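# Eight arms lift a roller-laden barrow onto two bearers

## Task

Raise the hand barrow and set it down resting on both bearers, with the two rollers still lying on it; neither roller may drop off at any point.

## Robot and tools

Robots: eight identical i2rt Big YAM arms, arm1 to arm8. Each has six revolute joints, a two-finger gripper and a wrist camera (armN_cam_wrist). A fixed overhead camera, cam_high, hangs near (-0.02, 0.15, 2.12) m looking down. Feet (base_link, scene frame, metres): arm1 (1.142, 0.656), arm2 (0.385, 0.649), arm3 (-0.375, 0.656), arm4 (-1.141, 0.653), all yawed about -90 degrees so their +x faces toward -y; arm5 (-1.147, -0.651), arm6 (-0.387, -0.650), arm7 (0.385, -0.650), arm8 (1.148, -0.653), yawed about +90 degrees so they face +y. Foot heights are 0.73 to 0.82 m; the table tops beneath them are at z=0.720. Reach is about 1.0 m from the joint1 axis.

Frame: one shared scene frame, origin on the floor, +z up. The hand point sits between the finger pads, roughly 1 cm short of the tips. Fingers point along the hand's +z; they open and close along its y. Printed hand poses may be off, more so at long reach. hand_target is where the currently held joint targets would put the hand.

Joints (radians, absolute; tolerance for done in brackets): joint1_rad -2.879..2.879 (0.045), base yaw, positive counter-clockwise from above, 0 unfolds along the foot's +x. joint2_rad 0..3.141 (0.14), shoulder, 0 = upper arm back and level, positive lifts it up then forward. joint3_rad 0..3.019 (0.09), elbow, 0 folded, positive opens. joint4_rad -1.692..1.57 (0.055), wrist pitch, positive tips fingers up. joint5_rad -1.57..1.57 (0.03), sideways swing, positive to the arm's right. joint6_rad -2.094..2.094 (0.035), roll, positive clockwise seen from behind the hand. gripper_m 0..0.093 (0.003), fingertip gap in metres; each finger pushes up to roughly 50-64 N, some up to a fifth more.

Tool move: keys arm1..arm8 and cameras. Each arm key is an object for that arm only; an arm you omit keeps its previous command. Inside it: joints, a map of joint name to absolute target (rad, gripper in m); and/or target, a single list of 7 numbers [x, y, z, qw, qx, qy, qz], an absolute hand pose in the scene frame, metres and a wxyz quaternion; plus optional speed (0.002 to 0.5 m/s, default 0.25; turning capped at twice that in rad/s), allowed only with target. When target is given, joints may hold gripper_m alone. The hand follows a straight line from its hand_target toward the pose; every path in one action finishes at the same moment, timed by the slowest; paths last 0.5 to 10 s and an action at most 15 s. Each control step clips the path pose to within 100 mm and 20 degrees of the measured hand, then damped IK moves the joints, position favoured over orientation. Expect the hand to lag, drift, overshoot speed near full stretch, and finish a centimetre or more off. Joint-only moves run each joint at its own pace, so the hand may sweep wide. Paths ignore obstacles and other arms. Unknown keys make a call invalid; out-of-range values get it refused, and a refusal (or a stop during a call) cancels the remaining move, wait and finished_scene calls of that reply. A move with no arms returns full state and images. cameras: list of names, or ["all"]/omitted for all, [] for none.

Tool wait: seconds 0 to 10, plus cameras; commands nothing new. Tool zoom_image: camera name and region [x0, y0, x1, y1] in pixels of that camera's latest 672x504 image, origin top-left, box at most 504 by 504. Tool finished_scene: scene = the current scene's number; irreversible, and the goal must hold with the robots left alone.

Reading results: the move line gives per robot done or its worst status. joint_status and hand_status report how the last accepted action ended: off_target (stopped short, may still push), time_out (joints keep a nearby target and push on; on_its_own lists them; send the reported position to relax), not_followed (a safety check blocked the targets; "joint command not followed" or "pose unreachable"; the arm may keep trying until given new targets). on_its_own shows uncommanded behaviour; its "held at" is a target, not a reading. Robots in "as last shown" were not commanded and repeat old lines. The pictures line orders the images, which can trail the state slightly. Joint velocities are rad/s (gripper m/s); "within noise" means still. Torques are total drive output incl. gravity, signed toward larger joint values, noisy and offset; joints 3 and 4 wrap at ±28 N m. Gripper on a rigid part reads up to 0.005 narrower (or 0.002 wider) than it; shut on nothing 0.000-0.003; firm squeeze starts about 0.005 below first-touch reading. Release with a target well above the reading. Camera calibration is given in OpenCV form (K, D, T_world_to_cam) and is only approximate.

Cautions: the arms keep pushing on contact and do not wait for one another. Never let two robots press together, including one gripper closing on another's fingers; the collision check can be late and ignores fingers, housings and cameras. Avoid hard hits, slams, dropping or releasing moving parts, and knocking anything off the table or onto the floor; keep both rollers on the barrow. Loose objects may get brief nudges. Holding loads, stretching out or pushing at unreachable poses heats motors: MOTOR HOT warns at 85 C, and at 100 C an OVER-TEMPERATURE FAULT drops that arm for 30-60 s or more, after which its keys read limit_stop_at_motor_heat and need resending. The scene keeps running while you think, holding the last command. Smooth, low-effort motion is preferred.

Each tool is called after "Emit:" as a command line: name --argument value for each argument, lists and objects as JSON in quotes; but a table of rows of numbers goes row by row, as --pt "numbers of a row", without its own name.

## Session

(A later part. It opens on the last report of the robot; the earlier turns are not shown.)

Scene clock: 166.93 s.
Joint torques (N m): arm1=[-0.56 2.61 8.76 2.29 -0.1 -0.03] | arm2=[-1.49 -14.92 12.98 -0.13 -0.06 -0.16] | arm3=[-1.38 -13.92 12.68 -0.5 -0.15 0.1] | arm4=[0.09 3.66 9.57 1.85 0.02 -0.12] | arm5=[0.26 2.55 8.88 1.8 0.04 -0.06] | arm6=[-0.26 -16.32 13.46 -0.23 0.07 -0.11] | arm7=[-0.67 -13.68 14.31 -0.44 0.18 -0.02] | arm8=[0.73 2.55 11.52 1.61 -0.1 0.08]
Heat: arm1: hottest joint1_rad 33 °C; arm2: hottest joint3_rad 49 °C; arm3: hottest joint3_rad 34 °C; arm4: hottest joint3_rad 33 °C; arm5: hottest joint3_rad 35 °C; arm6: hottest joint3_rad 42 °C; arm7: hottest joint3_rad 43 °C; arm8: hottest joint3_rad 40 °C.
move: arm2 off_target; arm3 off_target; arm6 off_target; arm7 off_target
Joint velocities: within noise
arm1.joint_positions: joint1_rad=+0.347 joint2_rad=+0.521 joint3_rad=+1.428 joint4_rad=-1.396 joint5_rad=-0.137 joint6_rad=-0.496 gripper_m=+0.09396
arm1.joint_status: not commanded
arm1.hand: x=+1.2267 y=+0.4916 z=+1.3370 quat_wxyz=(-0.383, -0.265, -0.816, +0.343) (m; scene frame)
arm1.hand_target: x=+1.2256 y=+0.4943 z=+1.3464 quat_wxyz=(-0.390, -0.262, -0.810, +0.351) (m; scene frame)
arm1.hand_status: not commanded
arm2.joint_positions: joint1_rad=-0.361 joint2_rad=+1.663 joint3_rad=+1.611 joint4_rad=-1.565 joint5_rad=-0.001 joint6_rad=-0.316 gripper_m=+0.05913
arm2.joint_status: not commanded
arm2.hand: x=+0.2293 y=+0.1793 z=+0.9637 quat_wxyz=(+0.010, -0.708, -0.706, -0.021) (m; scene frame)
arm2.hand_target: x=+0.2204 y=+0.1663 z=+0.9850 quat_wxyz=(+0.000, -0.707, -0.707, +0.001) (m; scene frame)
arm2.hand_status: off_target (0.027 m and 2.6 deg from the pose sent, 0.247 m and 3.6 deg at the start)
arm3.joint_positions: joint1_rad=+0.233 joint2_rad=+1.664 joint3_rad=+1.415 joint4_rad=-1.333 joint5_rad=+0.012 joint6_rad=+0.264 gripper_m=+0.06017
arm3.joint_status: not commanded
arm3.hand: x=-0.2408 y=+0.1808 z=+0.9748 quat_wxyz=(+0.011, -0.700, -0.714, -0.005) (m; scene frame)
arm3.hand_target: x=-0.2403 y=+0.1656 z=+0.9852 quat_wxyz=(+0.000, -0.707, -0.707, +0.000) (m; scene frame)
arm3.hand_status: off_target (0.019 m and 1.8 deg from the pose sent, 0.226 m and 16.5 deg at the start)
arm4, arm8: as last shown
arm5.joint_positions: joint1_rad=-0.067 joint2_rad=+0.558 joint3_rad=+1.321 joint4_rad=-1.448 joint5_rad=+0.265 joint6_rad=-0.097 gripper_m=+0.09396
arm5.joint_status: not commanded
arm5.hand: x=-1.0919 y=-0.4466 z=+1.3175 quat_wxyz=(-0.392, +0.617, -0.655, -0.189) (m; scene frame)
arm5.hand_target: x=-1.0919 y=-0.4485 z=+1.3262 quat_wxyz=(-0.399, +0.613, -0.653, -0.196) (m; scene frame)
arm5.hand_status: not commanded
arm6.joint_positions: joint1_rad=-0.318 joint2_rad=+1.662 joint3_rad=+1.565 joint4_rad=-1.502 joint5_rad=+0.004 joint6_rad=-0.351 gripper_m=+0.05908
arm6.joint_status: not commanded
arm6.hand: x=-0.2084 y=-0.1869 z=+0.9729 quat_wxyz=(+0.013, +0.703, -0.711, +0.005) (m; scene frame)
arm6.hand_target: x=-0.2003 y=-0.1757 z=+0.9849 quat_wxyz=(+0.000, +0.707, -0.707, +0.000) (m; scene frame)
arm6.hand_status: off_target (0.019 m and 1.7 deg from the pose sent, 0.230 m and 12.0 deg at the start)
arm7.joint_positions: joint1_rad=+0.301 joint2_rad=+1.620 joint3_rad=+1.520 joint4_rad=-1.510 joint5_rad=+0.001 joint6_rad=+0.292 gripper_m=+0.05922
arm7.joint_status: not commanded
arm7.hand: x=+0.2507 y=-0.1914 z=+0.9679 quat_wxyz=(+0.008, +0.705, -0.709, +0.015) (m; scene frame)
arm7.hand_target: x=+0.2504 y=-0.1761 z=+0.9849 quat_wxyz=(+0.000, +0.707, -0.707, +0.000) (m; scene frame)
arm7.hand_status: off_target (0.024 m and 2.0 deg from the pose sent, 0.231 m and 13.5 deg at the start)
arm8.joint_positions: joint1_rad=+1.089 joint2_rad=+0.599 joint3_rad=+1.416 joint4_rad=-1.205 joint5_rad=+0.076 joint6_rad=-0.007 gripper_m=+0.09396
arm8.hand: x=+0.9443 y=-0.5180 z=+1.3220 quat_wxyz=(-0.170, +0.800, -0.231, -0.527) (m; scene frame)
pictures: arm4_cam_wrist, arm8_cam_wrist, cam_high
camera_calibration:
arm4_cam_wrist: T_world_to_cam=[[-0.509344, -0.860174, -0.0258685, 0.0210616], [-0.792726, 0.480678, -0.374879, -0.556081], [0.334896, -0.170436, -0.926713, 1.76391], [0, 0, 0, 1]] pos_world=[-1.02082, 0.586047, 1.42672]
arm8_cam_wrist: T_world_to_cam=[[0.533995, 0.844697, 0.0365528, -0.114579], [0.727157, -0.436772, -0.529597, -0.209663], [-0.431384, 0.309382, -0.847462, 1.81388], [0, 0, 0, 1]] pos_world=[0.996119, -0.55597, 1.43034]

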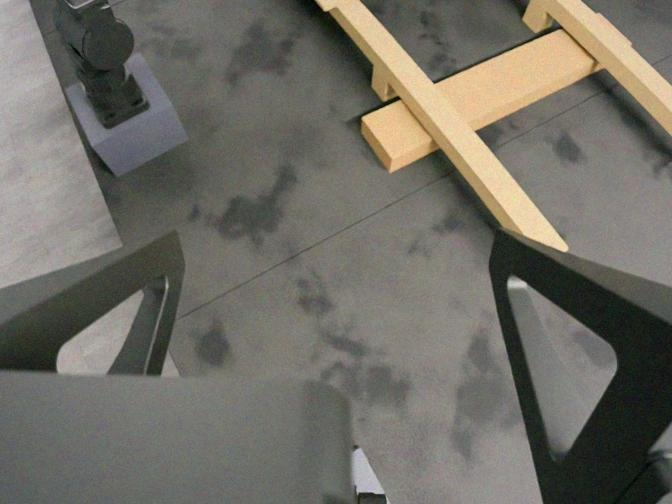

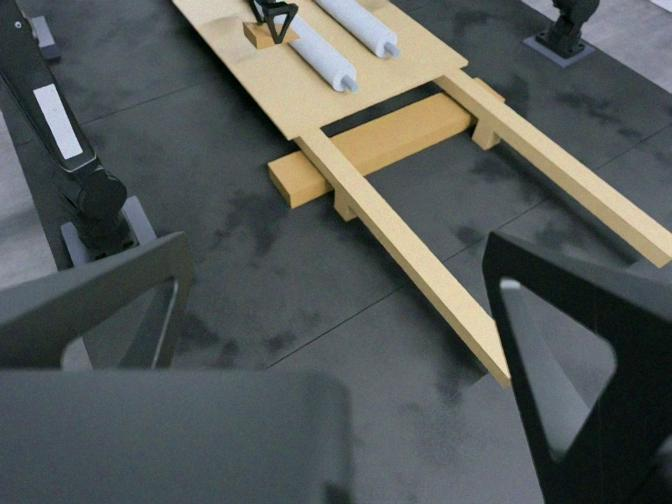

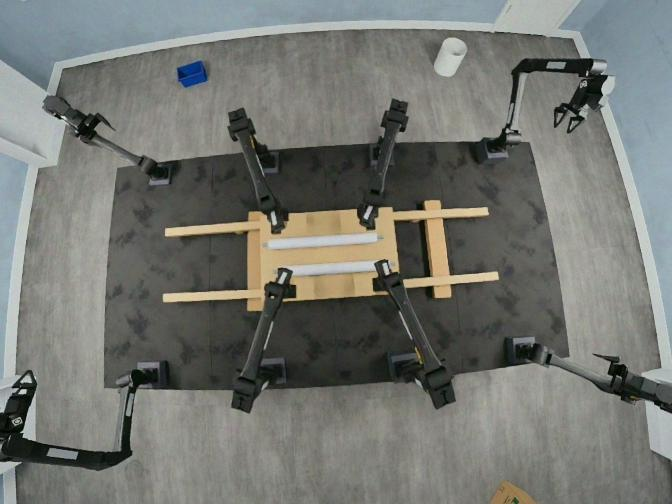

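Emit:
move --arm1 '{"joints": {"joint1_rad": -1.15, "joint4_rad": -1.1, "joint6_rad": 0.0, "joint5_rad": 0.0}}' --arm4 '{"joints": {"joint4_rad": -1.1, "joint1_rad": 1.15}}' --arm5 '{"joints": {"joint1_rad": -1.15, "joint4_rad": -1.1, "joint6_rad": 0.0, "joint5_rad": 0.0}}' --arm8 '{"joints": {"joint4_rad": -0.95, "joint1_rad": 1.15}}' --arm2 '{"target": [0.215, 0.170, 0.885, 0, 0.7071, 0.7071, 0], "speed": 0.1}' --arm3 '{"target": [-0.24, 0.170, 0.885, 0, 0.7071, 0.7071, 0], "speed": 0.1}' --arm6 '{"target": [-0.20, -0.180, 0.885, 0, 0.7071, -0.7071, 0], "speed": 0.1}' --arm7 '{"target": [0.25, -0.180, 0.885, 0, 0.7071, -0.7071, 0], "speed": 0.1}' --cameras '["arm1_cam_wrist", "arm4_cam_wrist", "arm5_cam_wrist", "arm8_cam_wrist"]'

Scene clock: 173.00 s.
Joint torques (N m): arm1=[-1.55 2.32 8.94 3.33 0.08 0.04] | arm2=[-1.55 -15.44 7.41 0.91 -0.08 -0.15] | arm3=[-1.32 -14.56 8.13 0.14 -0.15 0.11] | arm4=[0.15 3.49 9.7 2.61 0.03 -0.12] | arm5=[-0.56 2.49 9.02 2.61 -0.17 -0.01] | arm6=[-0.5 -16.79 9.05 0.66 0.06 -0.11] | arm7=[-0.44 -14.27 9.1 0.57 0.17 -0.04] | arm8=[0.67 2.49 11.58 2.13 -0.11 0.07]
Heat: arm1: hottest joint1_rad 33 °C; arm2: hottest joint3_rad 49 °C; arm3: hottest joint3_rad 35 °C; arm4: hottest joint3_rad 33 °C; arm5: hottest joint3_rad 35 °C; arm6: hottest joint3_rad 42 °C; arm7: hottest joint3_rad 43 °C; arm8: hottest joint3_rad 40 °C.
move: arm1 done; arm2 done; arm3 done; arm4 done; arm5 done; arm6 done; arm7 done; arm8 done
Joint velocities: within noise
arm1.joint_positions: joint1_rad=-1.139 joint2_rad=+0.521 joint3_rad=+1.428 joint4_rad=-1.125 joint5_rad=-0.003 joint6_rad=-0.009 gripper_m=+0.09397
arm1.joint_status: all done
arm1.hand: x=+0.9558 y=+0.5607 z=+1.3989 quat_wxyz=(-0.137, -0.760, -0.182, +0.608) (m; scene frame)
arm1.hand_target: x=+0.9577 y=+0.5647 z=+1.4137 quat_wxyz=(-0.139, -0.749, -0.171, +0.625) (m; scene frame)
arm1.hand_status: not commanded
arm2.joint_positions: joint1_rad=-0.374 joint2_rad=+1.694 joint3_rad=+1.454 joint4_rad=-1.335 joint5_rad=-0.001 joint6_rad=-0.328 gripper_m=+0.05913
arm2.joint_status: not commanded
arm2.hand: x=+0.2198 y=+0.1705 z=+0.8891 quat_wxyz=(+0.001, -0.708, -0.706, -0.002) (m; scene frame)
arm2.hand_target: x=+0.2151 y=+0.1701 z=+0.8851 quat_wxyz=(+0.000, -0.707, -0.707, +0.000) (m; scene frame)
arm2.hand_status: done (0.006 m and 0.3 deg from the pose sent, 0.080 m and 2.7 deg at the start)
arm3.joint_positions: joint1_rad=+0.233 joint2_rad=+1.748 joint3_rad=+1.289 joint4_rad=-1.099 joint5_rad=+0.012 joint6_rad=+0.265 gripper_m=+0.06017
arm3.joint_status: not commanded
arm3.hand: x=-0.2378 y=+0.1737 z=+0.8894 quat_wxyz=(+0.001, -0.701, -0.713, +0.001) (m; scene frame)
arm3.hand_target: x=-0.2401 y=+0.1701 z=+0.8850 quat_wxyz=(+0.000, -0.707, -0.707, +0.000) (m; scene frame)
arm3.hand_status: done (0.006 m and 1.0 deg from the pose sent, 0.090 m and 1.8 deg at the start)
arm4.joint_positions: joint1_rad=+1.142 joint2_rad=+0.497 joint3_rad=+1.368 joint4_rad=-1.124 joint5_rad=+0.002 joint6_rad=+0.010 gripper_m=+0.09397
arm4.joint_status: all done
arm4.hand: x=-0.9519 y=+0.5577 z=+1.3775 quat_wxyz=(-0.593, -0.188, -0.770, +0.140) (m; scene frame)
arm4.hand_target: x=-0.9537 y=+0.5607 z=+1.3935 quat_wxyz=(-0.610, -0.177, -0.759, +0.144) (m; scene frame)
arm4.hand_status: not commanded
arm5.joint_positions: joint1_rad=-1.139 joint2_rad=+0.558 joint3_rad=+1.321 joint4_rad=-1.117 joint5_rad=+0.002 joint6_rad=-0.007 gripper_m=+0.09396
arm5.joint_status: all done
arm5.hand: x=-0.9242 y=-0.5343 z=+1.3847 quat_wxyz=(-0.553, +0.195, -0.800, -0.126) (m; scene frame)
arm5.hand_target: x=-0.9252 y=-0.5372 z=+1.3976 quat_wxyz=(-0.567, +0.187, -0.792, -0.129) (m; scene frame)
arm5.hand_status: not commanded
arm6.joint_positions: joint1_rad=-0.320 joint2_rad=+1.703 joint3_rad=+1.398 joint4_rad=-1.266 joint5_rad=+0.004 joint6_rad=-0.357 gripper_m=+0.05908
arm6.joint_status: not commanded
arm6.hand: x=-0.2056 y=-0.1810 z=+0.8906 quat_wxyz=(+0.000, +0.704, -0.710, -0.001) (m; scene frame)
arm6.hand_target: x=-0.2001 y=-0.1801 z=+0.8851 quat_wxyz=(+0.000, +0.707, -0.707, +0.000) (m; scene frame)
arm6.hand_status: done (0.008 m and 0.5 deg from the pose sent, 0.089 m and 1.7 deg at the start)
arm7.joint_positions: joint1_rad=+0.301 joint2_rad=+1.659 joint3_rad=+1.360 joint4_rad=-1.281 joint5_rad=+0.001 joint6_rad=+0.291 gripper_m=+0.05922
arm7.joint_status: not commanded
arm7.hand: x=+0.2486 y=-0.1847 z=+0.8893 quat_wxyz=(+0.002, +0.706, -0.708, +0.002) (m; scene frame)
arm7.hand_target: x=+0.2501 y=-0.1801 z=+0.8850 quat_wxyz=(+0.000, +0.707, -0.707, +0.000) (m; scene frame)
arm7.hand_status: done (0.007 m and 0.4 deg from the pose sent, 0.084 m and 2.0 deg at the start)
arm8.joint_positions: joint1_rad=+1.139 joint2_rad=+0.599 joint3_rad=+1.416 joint4_rad=-0.969 joint5_rad=+0.076 joint6_rad=-0.007 gripper_m=+0.09396
arm8.joint_status: all done
arm8.hand: x=+0.9238 y=-0.5207 z=+1.3779 quat_wxyz=(-0.177, +0.736, -0.199, -0.623) (m; scene frame)
arm8.hand_target: x=+0.9276 y=-0.5253 z=+1.3966 quat_wxyz=(-0.174, +0.721, -0.195, -0.642) (m; scene frame)
arm8.hand_status: not commanded
pictures: arm1_cam_wrist, arm4_cam_wrist, arm5_cam_wrist, arm8_cam_wrist
camera_calibration:
arm1_cam_wrist: T_world_to_cam=[[-0.447307, 0.894367, 0.00498512, -0.0798115], [0.66561, 0.33661, -0.666076, 0.11239], [-0.597394, -0.294622, -0.745868, 1.90775], [0, 0, 0, 1]] pos_world=[1.02917, 0.595615, 1.49819]
arm4_cam_wrist: T_world_to_cam=[[-0.457429, -0.888756, -0.0295241, 0.104262], [-0.672931, 0.36767, -0.641859, 0.0437235], [0.581311, -0.273737, -0.766255, 1.88868], [0, 0, 0, 1]] pos_world=[-1.0208, 0.593591, 1.47836]
arm5_cam_wrist: T_world_to_cam=[[0.463216, -0.886169, 0.0116442, -0.0607858], [-0.738285, -0.393117, -0.548082, -0.1294], [0.490271, 0.245284, -0.836344, 1.86662], [0, 0, 0, 1]] pos_world=[-0.982527, -0.562588, 1.49092]
arm8_cam_wrist: T_world_to_cam=[[0.498532, 0.866553, 0.0234811, -0.0413356], [0.615965, -0.335049, -0.712972, 0.242065], [-0.609961, 0.369903, -0.700799, 1.84769], [0, 0, 0, 1]] pos_world=[0.998523, -0.566544, 1.46842]

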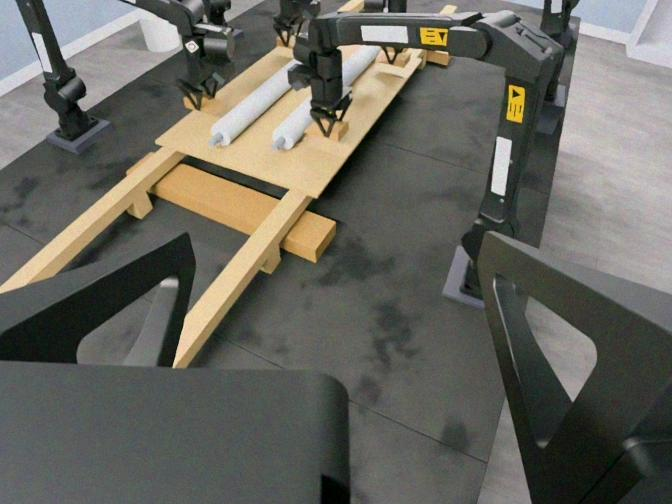

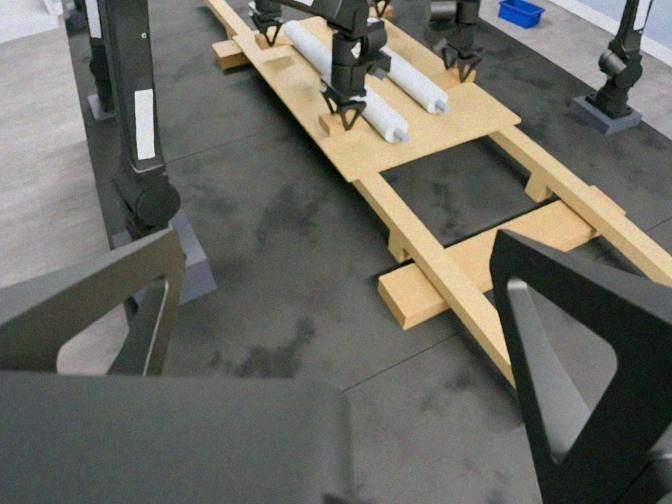

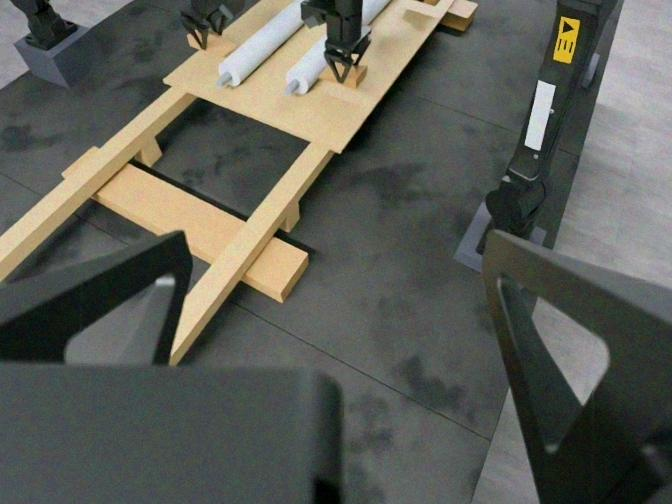

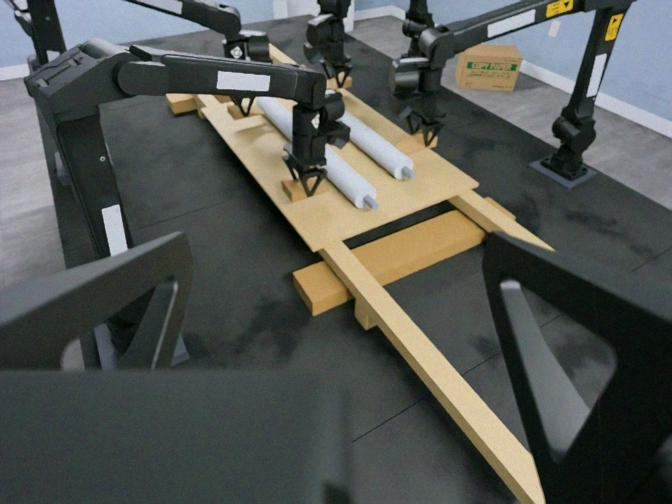

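Great views. Zoom in on each wedge.

Emit:
zoom_image --camera "arm1_cam_wrist" --region '[160, 60, 380, 220]'

Emit:
zoom_image --camera "arm4_cam_wrist" --region '[290, 40, 530, 200]'

Emit:
zoom_image --camera "arm5_cam_wrist" --region '[170, 0, 390, 150]'

Emit:
zoom_image --camera "arm8_cam_wrist" --region '[240, 80, 480, 250]'

Scaled by 2.291 from the camera's 672x504 image, which has a finer 960x720 frame.

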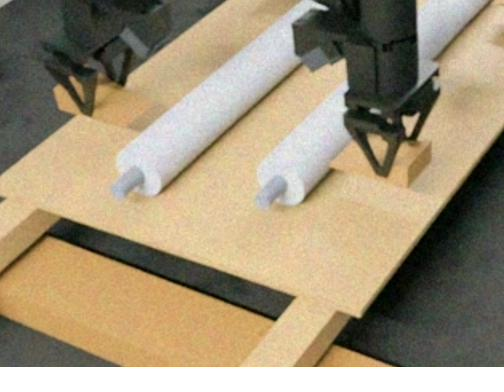

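Scaled by 2.100 from the camera's 672x504 image, which has a finer 960x720 frame.

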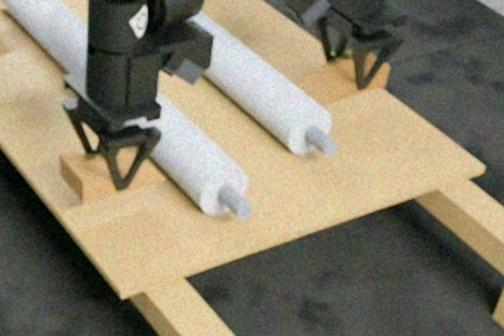

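Scaled by 2.291 from the camera's 672x504 image, which has a finer 960x720 frame.

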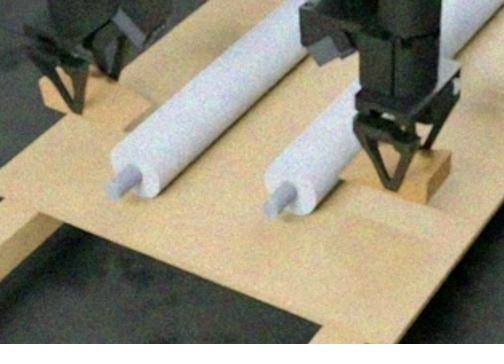

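Scaled by 2.100 from the camera's 672x504 image, which has a finer 960x720 frame.

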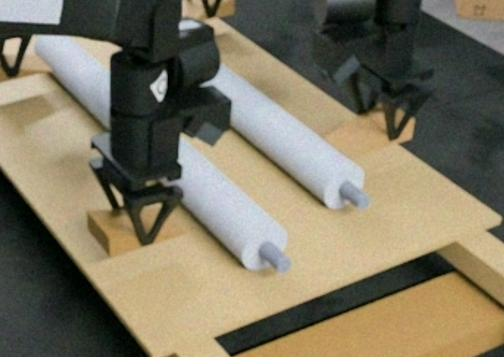

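Emit:
move --arm2 '{"target": [0.215, 0.163, 0.866, 0, 0.7071, 0.7071, 0], "speed": 0.05}' --arm3 '{"target": [-0.24, 0.163, 0.866, 0, 0.7071, 0.7071, 0], "speed": 0.05}' --arm6 '{"target": [-0.20, -0.173, 0.866, 0, 0.7071, -0.7071, 0], "speed": 0.05}' --arm7 '{"target": [0.25, -0.171, 0.866, 0, 0.7071, -0.7071, 0], "speed": 0.05}' --cameras '["arm1_cam_wrist", "arm4_cam_wrist", "arm5_cam_wrist", "arm8_cam_wrist"]'

Emit:
zoom_image --camera "arm1_cam_wrist" --region '[160, 60, 380, 220]'

Emit:
zoom_image --camera "arm4_cam_wrist" --region '[290, 40, 530, 200]'

Emit:
zoom_image --camera "arm5_cam_wrist" --region '[170, 0, 390, 150]'

Emit:
zoom_image --camera "arm8_cam_wrist" --region '[240, 80, 480, 250]'

Scene clock: 181.93 s.
Joint torques (N m): arm1=[-1.61 2.2 8.85 3.4 0.08 0.03] | arm2=[-1.08 -15.33 7.36 0.95 -0.08 -0.11] | arm3=[-1.44 -15.15 7.95 0.1 -0.15 0.07] | arm4=[0.15 3.49 9.7 2.62 0.03 -0.12] | arm5=[-0.56 2.32 9.06 2.58 -0.17 -0.02] | arm6=[-0.09 -17.08 8.9 0.59 0.06 -0.07] | arm7=[-0.44 -14.1 8.81 0.55 0.15 -0.06] | arm8=[0.67 2.49 11.58 2.13 -0.11 0.07]
Heat: arm1: hottest joint1_rad 33 °C; arm2: hottest joint3_rad 47 °C; arm3: hottest joint3_rad 34 °C; arm4: hottest joint3_rad 33 °C; arm5: hottest joint3_rad 35 °C; arm6: hottest joint3_rad 41 °C; arm7: hottest joint3_rad 44 °C; arm8: hottest joint3_rad 40 °C.
move: arm2 done; arm3 done; arm6 done; arm7 done
Joint velocities: within noise
arm1, arm5, arm8: as last shown
arm2.joint_positions: joint1_rad=-0.374 joint2_rad=+1.723 joint3_rad=+1.442 joint4_rad=-1.293 joint5_rad=-0.001 joint6_rad=-0.329 gripper_m=+0.05913
arm2.joint_status: not commanded
arm2.hand: x=+0.2176 y=+0.1641 z=+0.8703 quat_wxyz=(+0.001, -0.708, -0.706, -0.002) (m; scene frame)
arm2.hand_target: x=+0.2151 y=+0.1630 z=+0.8659 quat_wxyz=(+0.000, -0.707, -0.707, +0.000) (m; scene frame)
arm2.hand_status: done (0.005 m and 0.3 deg from the pose sent, 0.025 m and 0.3 deg at the start)
arm3.joint_positions: joint1_rad=+0.230 joint2_rad=+1.786 joint3_rad=+1.289 joint4_rad=-1.060 joint5_rad=+0.012 joint6_rad=+0.265 gripper_m=+0.06017
arm3.joint_status: not commanded
arm3.hand: x=-0.2370 y=+0.1666 z=+0.8714 quat_wxyz=(+0.000, -0.702, -0.712, +0.001) (m; scene frame)
arm3.hand_target: x=-0.2401 y=+0.1631 z=+0.8660 quat_wxyz=(+0.000, -0.707, -0.707, +0.000) (m; scene frame)
arm3.hand_status: done (0.007 m and 0.9 deg from the pose sent, 0.026 m and 1.0 deg at the start)
arm4.joint_positions: joint1_rad=+1.142 joint2_rad=+0.497 joint3_rad=+1.368 joint4_rad=-1.123 joint5_rad=+0.002 joint6_rad=+0.010 gripper_m=+0.09397
arm4.joint_status: not commanded
arm4.hand: x=-0.9519 y=+0.5577 z=+1.3776 quat_wxyz=(-0.594, -0.188, -0.770, +0.140) (m; scene frame)
arm4.hand_target: x=-0.9537 y=+0.5607 z=+1.3935 quat_wxyz=(-0.610, -0.177, -0.758, +0.144) (m; scene frame)
arm4.hand_status: not commanded
arm5.hand: x=-0.9242 y=-0.5343 z=+1.3848 quat_wxyz=(-0.554, +0.195, -0.800, -0.126) (m; scene frame)
arm6.joint_positions: joint1_rad=-0.320 joint2_rad=+1.735 joint3_rad=+1.389 joint4_rad=-1.225 joint5_rad=+0.004 joint6_rad=-0.357 gripper_m=+0.05908
arm6.joint_status: not commanded
arm6.hand: x=-0.2034 y=-0.1747 z=+0.8722 quat_wxyz=(-0.001, +0.704, -0.710, -0.001) (m; scene frame)
arm6.hand_target: x=-0.2001 y=-0.1732 z=+0.8659 quat_wxyz=(+0.000, +0.707, -0.707, +0.000) (m; scene frame)
arm6.hand_status: done (0.007 m and 0.5 deg from the pose sent, 0.026 m and 0.5 deg at the start)
arm7.joint_positions: joint1_rad=+0.299 joint2_rad=+1.694 joint3_rad=+1.356 joint4_rad=-1.241 joint5_rad=+0.001 joint6_rad=+0.289 gripper_m=+0.05922
arm7.joint_status: not commanded
arm7.hand: x=+0.2473 y=-0.1757 z=+0.8718 quat_wxyz=(+0.001, +0.706, -0.709, +0.001) (m; scene frame)
arm7.hand_target: x=+0.2501 y=-0.1711 z=+0.8661 quat_wxyz=(+0.000, +0.707, -0.707, +0.000) (m; scene frame)
arm7.hand_status: done (0.008 m and 0.3 deg from the pose sent, 0.027 m and 0.4 deg at the start)
pictures: arm1_cam_wrist, arm4_cam_wrist, arm5_cam_wrist, arm8_cam_wrist
camera_calibration:
arm1_cam_wrist: T_world_to_cam=[[-0.447307, 0.894367, 0.00498512, -0.0798115], [0.66561, 0.33661, -0.666076, 0.11239], [-0.597394, -0.294622, -0.745868, 1.90775], [0, 0, 0, 1]] pos_world=[1.02917, 0.595615, 1.49819]
arm4_cam_wrist: T_world_to_cam=[[-0.457392, -0.888773, -0.029564, 0.104369], [-0.672683, 0.367547, -0.642189, 0.0445366], [0.581626, -0.273845, -0.765976, 1.88866], [0, 0, 0, 1]] pos_world=[-1.0208, 0.593591, 1.47836]
arm5_cam_wrist: T_world_to_cam=[[0.463191, -0.886181, 0.0116885, -0.0608852], [-0.738103, -0.393026, -0.548392, -0.128653], [0.490568, 0.245383, -0.83614, 1.86675], [0, 0, 0, 1]] pos_world=[-0.982527, -0.562588, 1.49102]
arm8_cam_wrist: T_world_to_cam=[[0.498532, 0.866553, 0.0234811, -0.0413356], [0.615965, -0.335049, -0.712972, 0.242065], [-0.609961, 0.369903, -0.700799, 1.84769], [0, 0, 0, 1]] pos_world=[0.998523, -0.566544, 1.46842]

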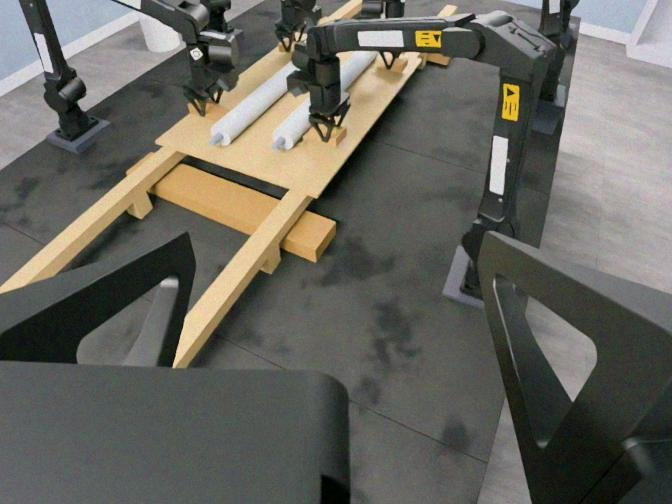

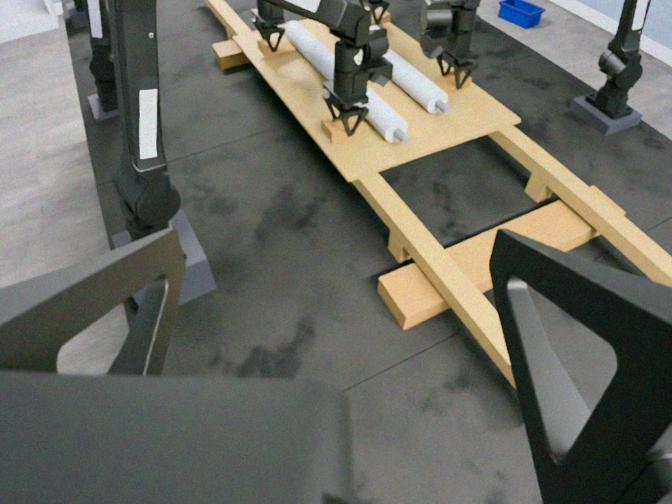

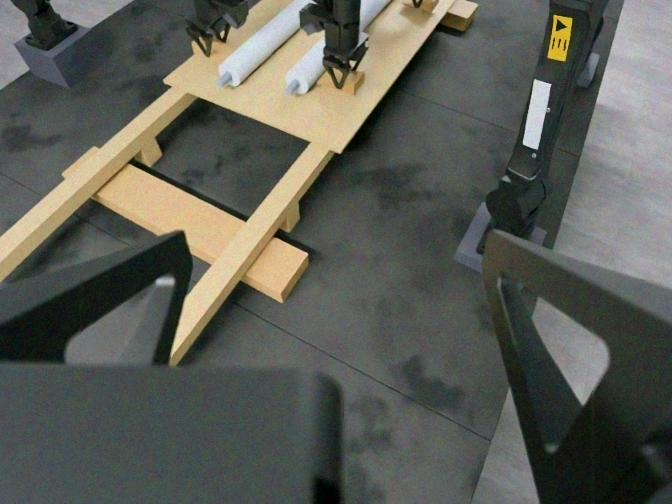

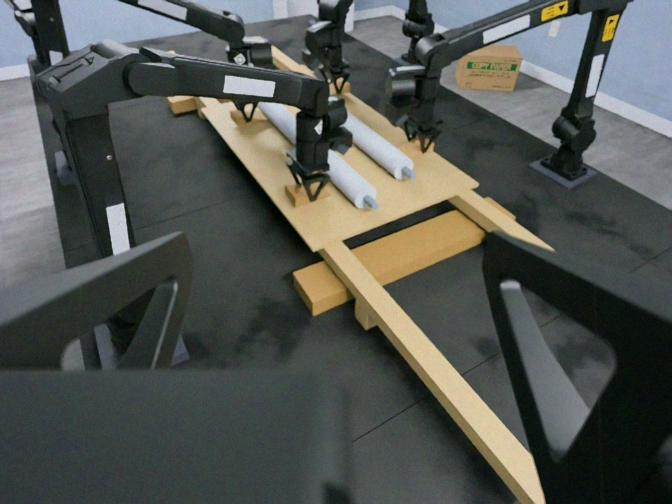

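Scaled by 2.291 from the camera's 672x504 image, which has a finer 960x720 frame.

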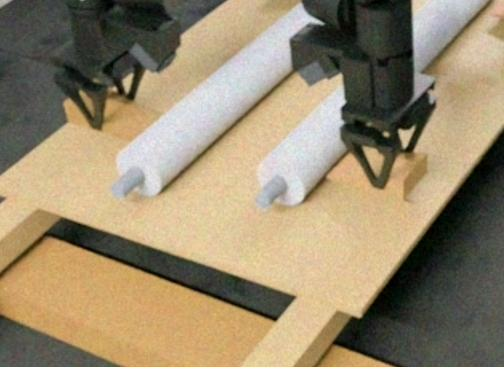

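Scaled by 2.100 from the camera's 672x504 image, which has a finer 960x720 frame.

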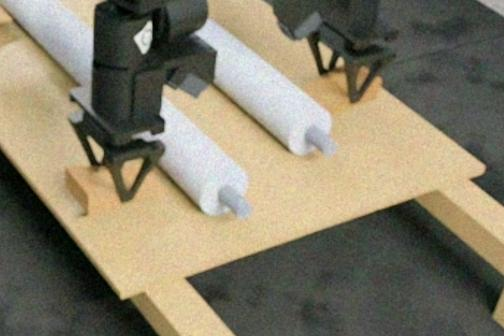

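Scaled by 2.291 from the camera's 672x504 image, which has a finer 960x720 frame.

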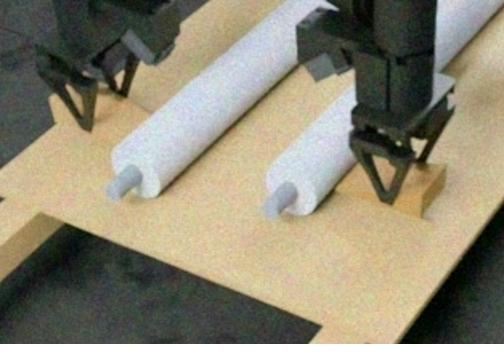

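Scaled by 2.100 from the camera's 672x504 image, which has a finer 960x720 frame.

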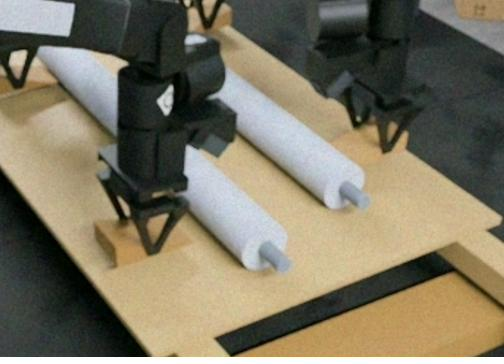

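Emit:
move --arm2 '{"target": [0.213, 0.155, 0.855, 0, 0.7071, 0.7071, 0], "speed": 0.04}' --arm3 '{"target": [-0.24, 0.153, 0.854, 0, 0.7071, 0.7071, 0], "speed": 0.04}' --arm6 '{"target": [-0.20, -0.165, 0.854, 0, 0.7071, -0.7071, 0], "speed": 0.04}' --arm7 '{"target": [0.25, -0.163, 0.854, 0, 0.7071, -0.7071, 0], "speed": 0.04}' --cameras '["arm1_cam_wrist", "arm4_cam_wrist", "arm5_cam_wrist", "arm8_cam_wrist"]'

Emit:
zoom_image --camera "arm1_cam_wrist" --region '[160, 60, 380, 220]'

Emit:
zoom_image --camera "arm4_cam_wrist" --region '[290, 40, 530, 200]'

Emit:
zoom_image --camera "arm5_cam_wrist" --region '[170, 0, 390, 150]'

Emit:
zoom_image --camera "arm8_cam_wrist" --region '[240, 80, 480, 250]'

Scene clock: 187.20 s.
Joint torques (N m): arm1=[-1.96 2.37 8.92 3.4 0.07 0.03] | arm2=[-1.03 -15.85 7.91 0.91 -0.08 -0.1] | arm3=[-1.44 -14.56 9.43 0.06 -0.15 0.02] | arm4=[0.09 3.49 9.7 2.62 0.03 -0.12] | arm5=[-0.67 2.61 9.07 2.58 -0.17 -0.02] | arm6=[0.32 -17.38 9.4 0.55 0.06 -0.01] | arm7=[-0.67 -14.45 9.28 0.53 0.16 -0.06] | arm8=[0.73 2.49 11.56 2.13 -0.11 0.07]
Heat: arm1: hottest joint1_rad 33 °C; arm2: hottest joint3_rad 46 °C; arm3: hottest joint3_rad 34 °C; arm4: hottest joint3_rad 33 °C; arm5: hottest joint3_rad 35 °C; arm6: hottest joint3_rad 40 °C; arm7: hottest joint3_rad 43 °C; arm8: hottest joint3_rad 40 °C.
move: arm2 done; arm3 off_target; arm6 done; arm7 done
Joint velocities: arm1=[within noise] | arm2=[-0.044 -0.015 -0.017 0.002 -0.037 -0.007 -0.001] | arm3=[within noise] | arm4=[within noise] | arm5=[within noise] | arm6=[within noise] | arm7=[within noise] | arm8=[within noise]
arm1, arm4, arm5, arm8: as last shown
arm2.joint_positions: joint1_rad=-0.374 joint2_rad=+1.751 joint3_rad=+1.442 joint4_rad=-1.273 joint5_rad=-0.001 joint6_rad=-0.329 gripper_m=+0.05913
arm2.joint_status: not commanded
arm2.hand: x=+0.2160 y=+0.1594 z=+0.8567 quat_wxyz=(+0.002, -0.708, -0.706, -0.005) (m; scene frame)
arm2.hand_target: x=+0.2131 y=+0.1551 z=+0.8550 quat_wxyz=(+0.000, -0.707, -0.707, +0.000) (m; scene frame)
arm2.hand_status: done (0.006 m and 0.7 deg from the pose sent, 0.018 m and 0.3 deg at the start)
arm3.joint_positions: joint1_rad=+0.225 joint2_rad=+1.820 joint3_rad=+1.289 joint4_rad=-1.041 joint5_rad=+0.012 joint6_rad=+0.265 gripper_m=+0.06017
arm3.joint_status: not commanded
arm3.hand: x=-0.2390 y=+0.1646 z=+0.8545 quat_wxyz=(+0.007, -0.703, -0.711, -0.003) (m; scene frame)
arm3.hand_target: x=-0.2401 y=+0.1532 z=+0.8542 quat_wxyz=(+0.000, -0.707, -0.707, +0.000) (m; scene frame)
arm3.hand_status: off_target (0.012 m and 1.0 deg from the pose sent, 0.022 m and 0.9 deg at the start)
arm6.joint_positions: joint1_rad=-0.320 joint2_rad=+1.762 joint3_rad=+1.389 joint4_rad=-1.202 joint5_rad=+0.004 joint6_rad=-0.357 gripper_m=+0.05908
arm6.joint_status: not commanded
arm6.hand: x=-0.2017 y=-0.1700 z=+0.8585 quat_wxyz=(+0.002, +0.704, -0.710, +0.000) (m; scene frame)
arm6.hand_target: x=-0.2001 y=-0.1652 z=+0.8540 quat_wxyz=(+0.000, +0.707, -0.707, +0.000) (m; scene frame)
arm6.hand_status: done (0.007 m and 0.5 deg from the pose sent, 0.021 m and 0.5 deg at the start)
arm7.joint_positions: joint1_rad=+0.294 joint2_rad=+1.723 joint3_rad=+1.356 joint4_rad=-1.217 joint5_rad=+0.001 joint6_rad=+0.284 gripper_m=+0.05922
arm7.joint_status: not commanded
arm7.hand: x=+0.2477 y=-0.1698 z=+0.8576 quat_wxyz=(+0.002, +0.706, -0.708, +0.003) (m; scene frame)
arm7.hand_target: x=+0.2500 y=-0.1632 z=+0.8539 quat_wxyz=(+0.000, +0.707, -0.707, +0.000) (m; scene frame)
arm7.hand_status: done (0.008 m and 0.5 deg from the pose sent, 0.022 m and 0.3 deg at the start)
arm8.hand_target: x=+0.9276 y=-0.5253 z=+1.3966 quat_wxyz=(-0.175, +0.721, -0.195, -0.642) (m; scene frame)
pictures: arm1_cam_wrist, arm4_cam_wrist, arm5_cam_wrist, arm8_cam_wrist
camera_calibration:
arm1_cam_wrist: T_world_to_cam=[[-0.447307, 0.894367, 0.00498512, -0.0798115], [0.66561, 0.33661, -0.666076, 0.11239], [-0.597394, -0.294622, -0.745868, 1.90775], [0, 0, 0, 1]] pos_world=[1.02917, 0.595615, 1.49819]
arm4_cam_wrist: T_world_to_cam=[[-0.457392, -0.888773, -0.029564, 0.104369], [-0.672683, 0.367547, -0.642189, 0.0445366], [0.581626, -0.273845, -0.765976, 1.88866], [0, 0, 0, 1]] pos_world=[-1.0208, 0.593591, 1.47836]
arm5_cam_wrist: T_world_to_cam=[[0.463191, -0.886181, 0.0116885, -0.0608852], [-0.738103, -0.393026, -0.548392, -0.128653], [0.490568, 0.245383, -0.83614, 1.86675], [0, 0, 0, 1]] pos_world=[-0.982527, -0.562588, 1.49102]
arm8_cam_wrist: T_world_to_cam=[[0.498532, 0.866553, 0.0234811, -0.0413356], [0.615965, -0.335049, -0.712972, 0.242065], [-0.609961, 0.369903, -0.700799, 1.84769], [0, 0, 0, 1]] pos_world=[0.998523, -0.566544, 1.46842]

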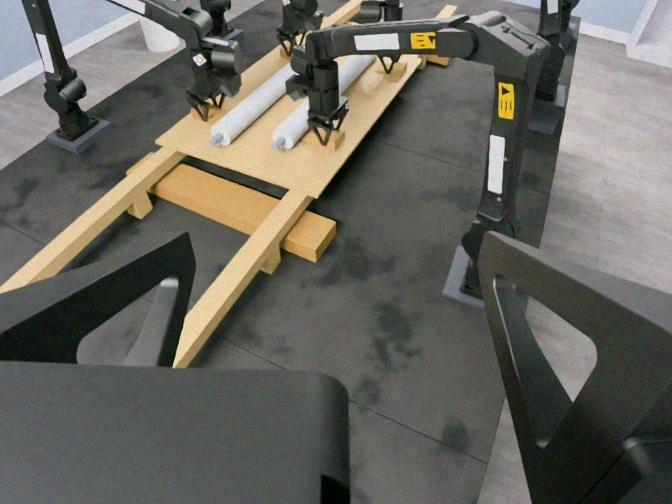

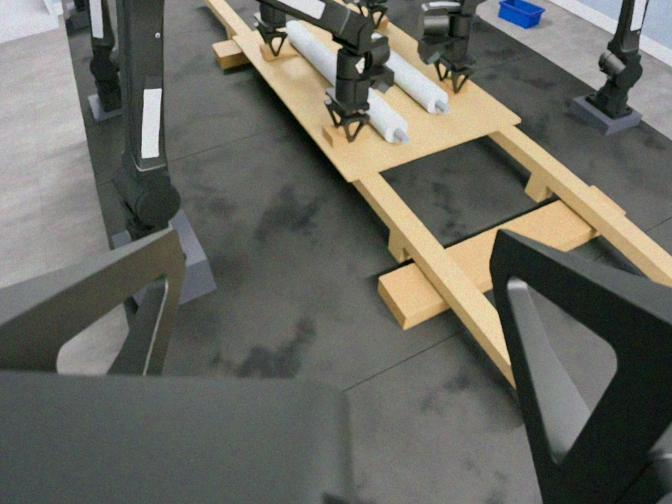

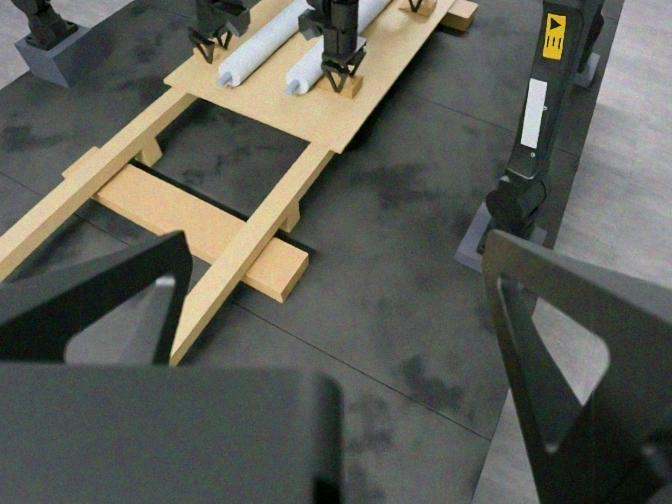

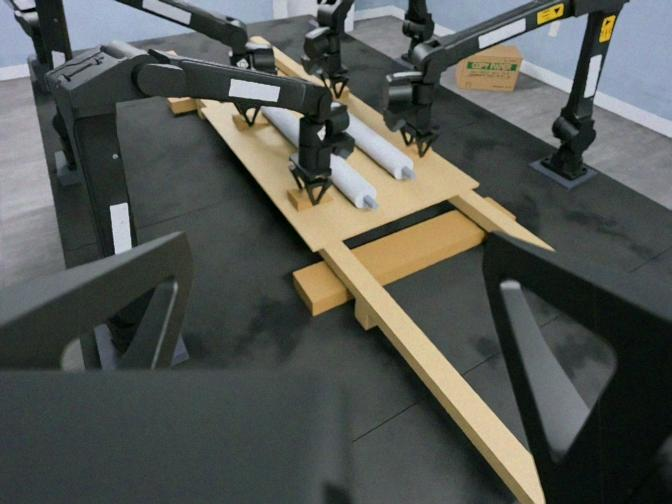

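Scaled by 2.291 from the camera's 672x504 image, which has a finer 960x720 frame.

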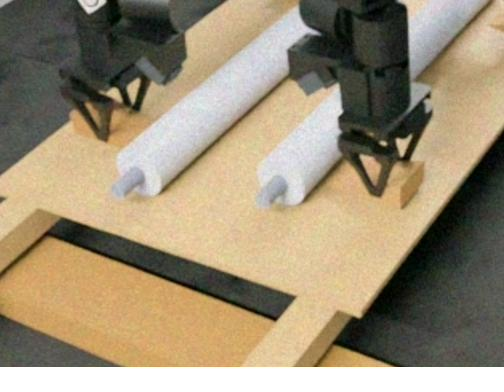

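Scaled by 2.100 from the camera's 672x504 image, which has a finer 960x720 frame.

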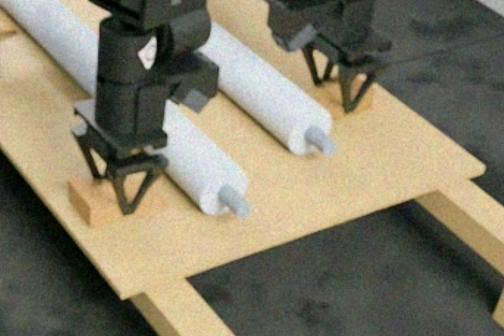

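Scaled by 2.291 from the camera's 672x504 image, which has a finer 960x720 frame.

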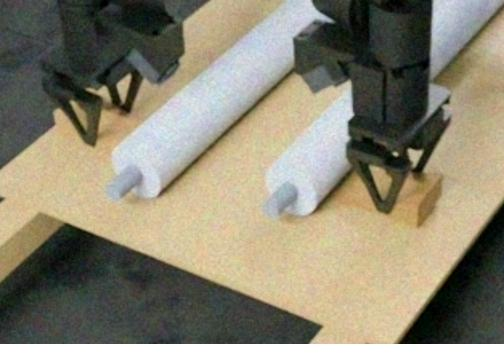

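Scaled by 2.100 from the camera's 672x504 image, which has a finer 960x720 frame.

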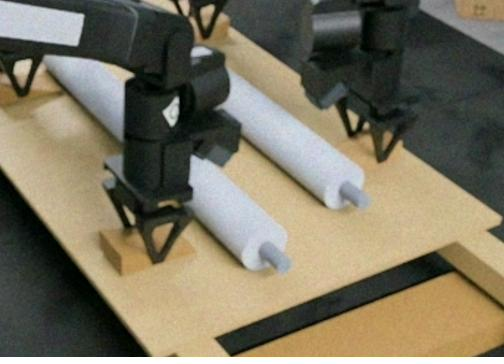

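Emit:
move --arm2 '{"target": [0.213, 0.148, 0.857, 0, 0.7071, 0.7071, 0], "speed": 0.04}' --arm3 '{"target": [-0.24, 0.147, 0.857, 0, 0.7071, 0.7071, 0], "speed": 0.04}' --arm6 '{"target": [-0.20, -0.157, 0.856, 0, 0.7071, -0.7071, 0], "speed": 0.04}' --arm7 '{"target": [0.25, -0.155, 0.856, 0, 0.7071, -0.7071, 0], "speed": 0.04}' --cameras '["arm1_cam_wrist", "arm4_cam_wrist", "arm5_cam_wrist", "arm8_cam_wrist", "cam_high"]'

Emit:
zoom_image --camera "arm1_cam_wrist" --region '[160, 60, 380, 220]'

Emit:
zoom_image --camera "arm4_cam_wrist" --region '[290, 40, 530, 200]'

Emit:
zoom_image --camera "arm5_cam_wrist" --region '[170, 0, 390, 150]'

Emit:
zoom_image --camera "arm8_cam_wrist" --region '[240, 80, 480, 250]'

Scene clock: 192.83 s.
Joint torques (N m): arm1=[-1.38 2.2 8.84 3.32 0.09 0.03] | arm2=[-0.62 -15.5 9.87 0.47 -0.08 -0.05] | arm3=[-1.49 -14.56 10.96 -0.43 -0.14 -0.01] | arm4=[0.15 3.49 9.69 2.62 0.03 -0.12] | arm5=[-0.62 2.37 9.07 2.58 -0.17 -0.01] | arm6=[0.73 -17.08 11.59 0.12 0.05 0.04] | arm7=[-0.67 -14.15 11.47 0.09 0.16 -0.07] | arm8=[0.73 2.49 11.56 2.13 -0.11 0.07]
Heat: arm1: hottest joint1_rad 33 °C; arm2: hottest joint3_rad 45 °C; arm3: hottest joint3_rad 34 °C; arm4: hottest joint3_rad 33 °C; arm5: hottest joint3_rad 35 °C; arm6: hottest joint3_rad 39 °C; arm7: hottest joint3_rad 43 °C; arm8: hottest joint3_rad 40 °C.
move: arm2 off_target; arm3 off_target; arm6 off_target; arm7 off_target
Joint velocities: within noise
arm1, arm4, arm5, arm8: as last shown
arm2.joint_positions: joint1_rad=-0.374 joint2_rad=+1.760 joint3_rad=+1.442 joint4_rad=-1.273 joint5_rad=-0.001 joint6_rad=-0.329 gripper_m=+0.05913
arm2.joint_status: not commanded
arm2.hand: x=+0.2160 y=+0.1594 z=+0.8520 quat_wxyz=(+0.004, -0.708, -0.706, -0.009) (m; scene frame)
arm2.hand_target: x=+0.2132 y=+0.1483 z=+0.8571 quat_wxyz=(+0.000, -0.707, -0.707, +0.000) (m; scene frame)
arm2.hand_status: off_target (0.013 m and 1.2 deg from the pose sent, 0.012 m and 0.7 deg at the start)
arm3.joint_positions: joint1_rad=+0.222 joint2_rad=+1.823 joint3_rad=+1.293 joint4_rad=-1.041 joint5_rad=+0.011 joint6_rad=+0.265 gripper_m=+0.06017
arm3.joint_status: not commanded
arm3.hand: x=-0.2396 y=+0.1626 z=+0.8546 quat_wxyz=(+0.006, -0.704, -0.710, -0.003) (m; scene frame)
arm3.hand_target: x=-0.2401 y=+0.1474 z=+0.8571 quat_wxyz=(+0.000, -0.707, -0.707, +0.000) (m; scene frame)
arm3.hand_status: off_target (0.016 m and 0.9 deg from the pose sent, 0.018 m and 1.1 deg at the start)
arm6.joint_positions: joint1_rad=-0.319 joint2_rad=+1.773 joint3_rad=+1.389 joint4_rad=-1.202 joint5_rad=+0.004 joint6_rad=-0.357 gripper_m=+0.05908
arm6.joint_status: not commanded
arm6.hand: x=-0.2019 y=-0.1701 z=+0.8534 quat_wxyz=(+0.006, +0.704, -0.710, +0.002) (m; scene frame)
arm6.hand_target: x=-0.2001 y=-0.1574 z=+0.8561 quat_wxyz=(+0.000, +0.707, -0.707, +0.000) (m; scene frame)
arm6.hand_status: off_target (0.014 m and 0.9 deg from the pose sent, 0.013 m and 0.5 deg at the start)
arm7.joint_positions: joint1_rad=+0.291 joint2_rad=+1.732 joint3_rad=+1.356 joint4_rad=-1.217 joint5_rad=+0.001 joint6_rad=+0.281 gripper_m=+0.05922
arm7.joint_status: not commanded
arm7.hand: x=+0.2492 y=-0.1695 z=+0.8536 quat_wxyz=(+0.004, +0.706, -0.708, +0.007) (m; scene frame)
arm7.hand_target: x=+0.2503 y=-0.1554 z=+0.8561 quat_wxyz=(+0.000, +0.707, -0.707, +0.000) (m; scene frame)
arm7.hand_status: off_target (0.015 m and 1.0 deg from the pose sent, 0.015 m and 0.5 deg at the start)
pictures: arm1_cam_wrist, arm4_cam_wrist, arm5_cam_wrist, arm8_cam_wrist, cam_high
camera_calibration:
arm1_cam_wrist: T_world_to_cam=[[-0.447307, 0.894367, 0.00498512, -0.0798115], [0.66561, 0.33661, -0.666076, 0.11239], [-0.597394, -0.294622, -0.745868, 1.90775], [0, 0, 0, 1]] pos_world=[1.02917, 0.595615, 1.49819]
arm4_cam_wrist: T_world_to_cam=[[-0.457392, -0.888773, -0.029564, 0.104369], [-0.672683, 0.367547, -0.642189, 0.0445366], [0.581626, -0.273845, -0.765976, 1.88866], [0, 0, 0, 1]] pos_world=[-1.0208, 0.593591, 1.47836]
arm5_cam_wrist: T_world_to_cam=[[0.463191, -0.886181, 0.0116885, -0.0608852], [-0.738103, -0.393026, -0.548392, -0.128653], [0.490568, 0.245383, -0.83614, 1.86675], [0, 0, 0, 1]] pos_world=[-0.982527, -0.562588, 1.49102]
arm8_cam_wrist: T_world_to_cam=[[0.498532, 0.866553, 0.0234811, -0.0413356], [0.615965, -0.335049, -0.712972, 0.242065], [-0.609961, 0.369903, -0.700799, 1.84769], [0, 0, 0, 1]] pos_world=[0.998523, -0.566544, 1.46842]

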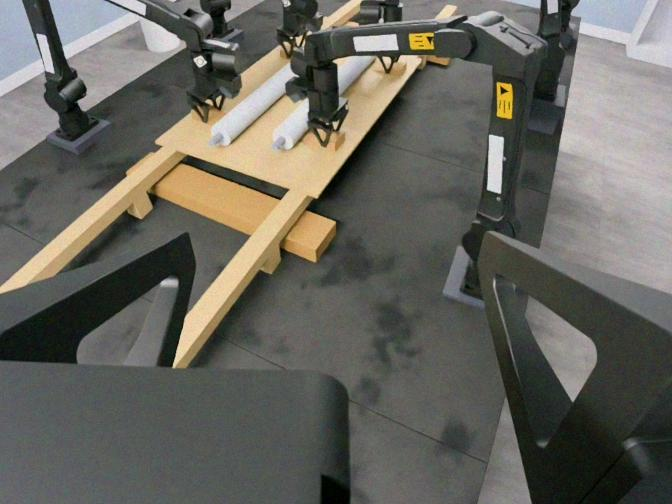

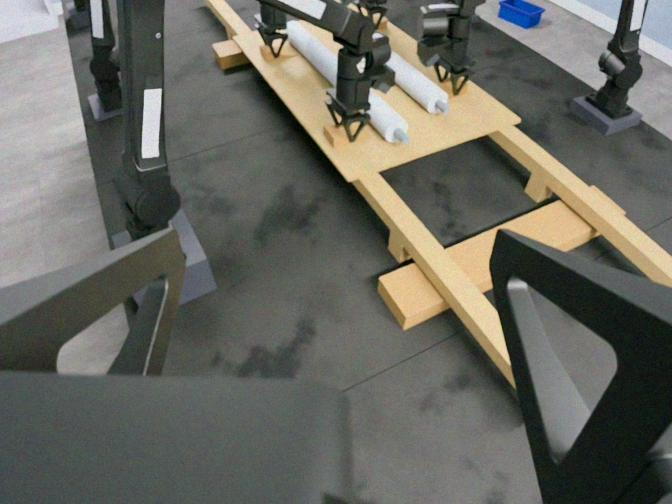

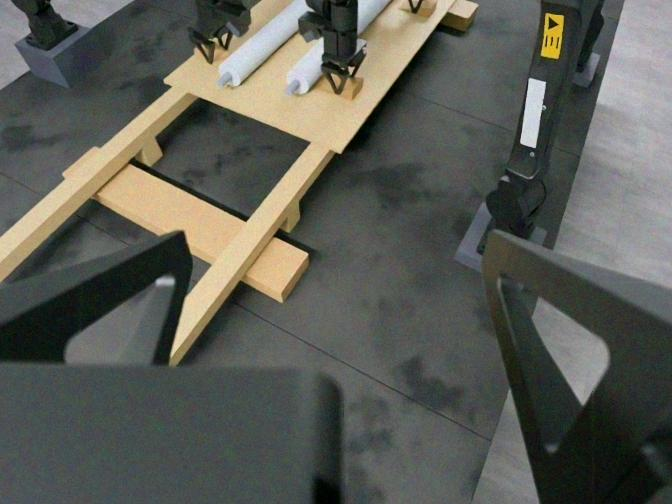

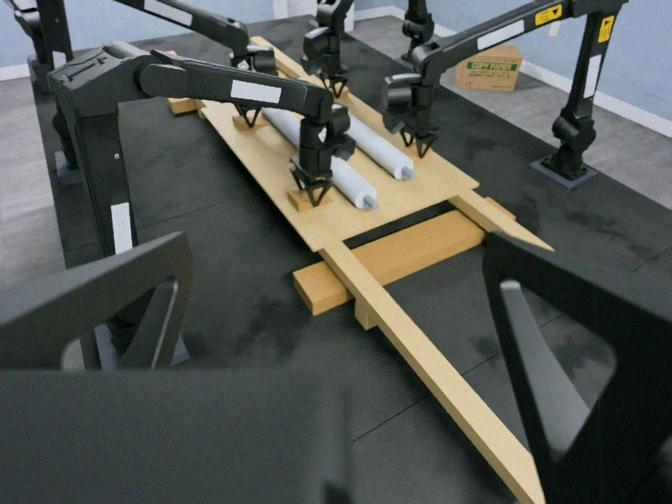

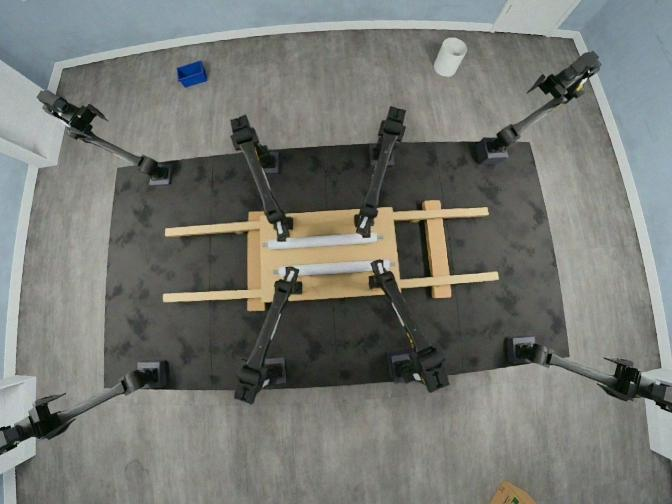

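Scaled by 2.291 from the camera's 672x504 image, which has a finer 960x720 frame.

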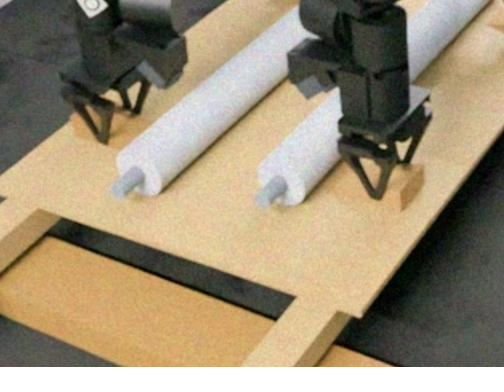

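Scaled by 2.100 from the camera's 672x504 image, which has a finer 960x720 frame.

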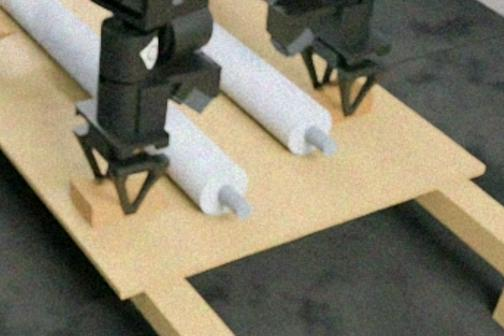

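Scaled by 2.291 from the camera's 672x504 image, which has a finer 960x720 frame.

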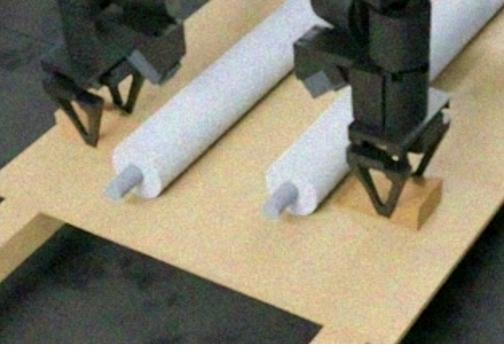

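Scaled by 2.100 from the camera's 672x504 image, which has a finer 960x720 frame.

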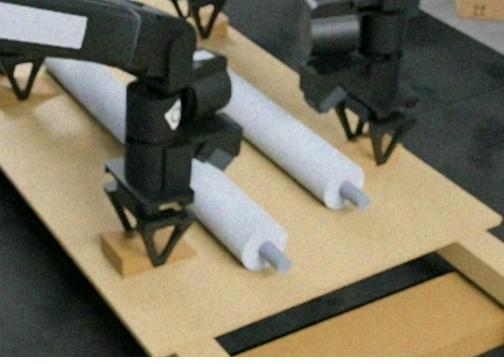

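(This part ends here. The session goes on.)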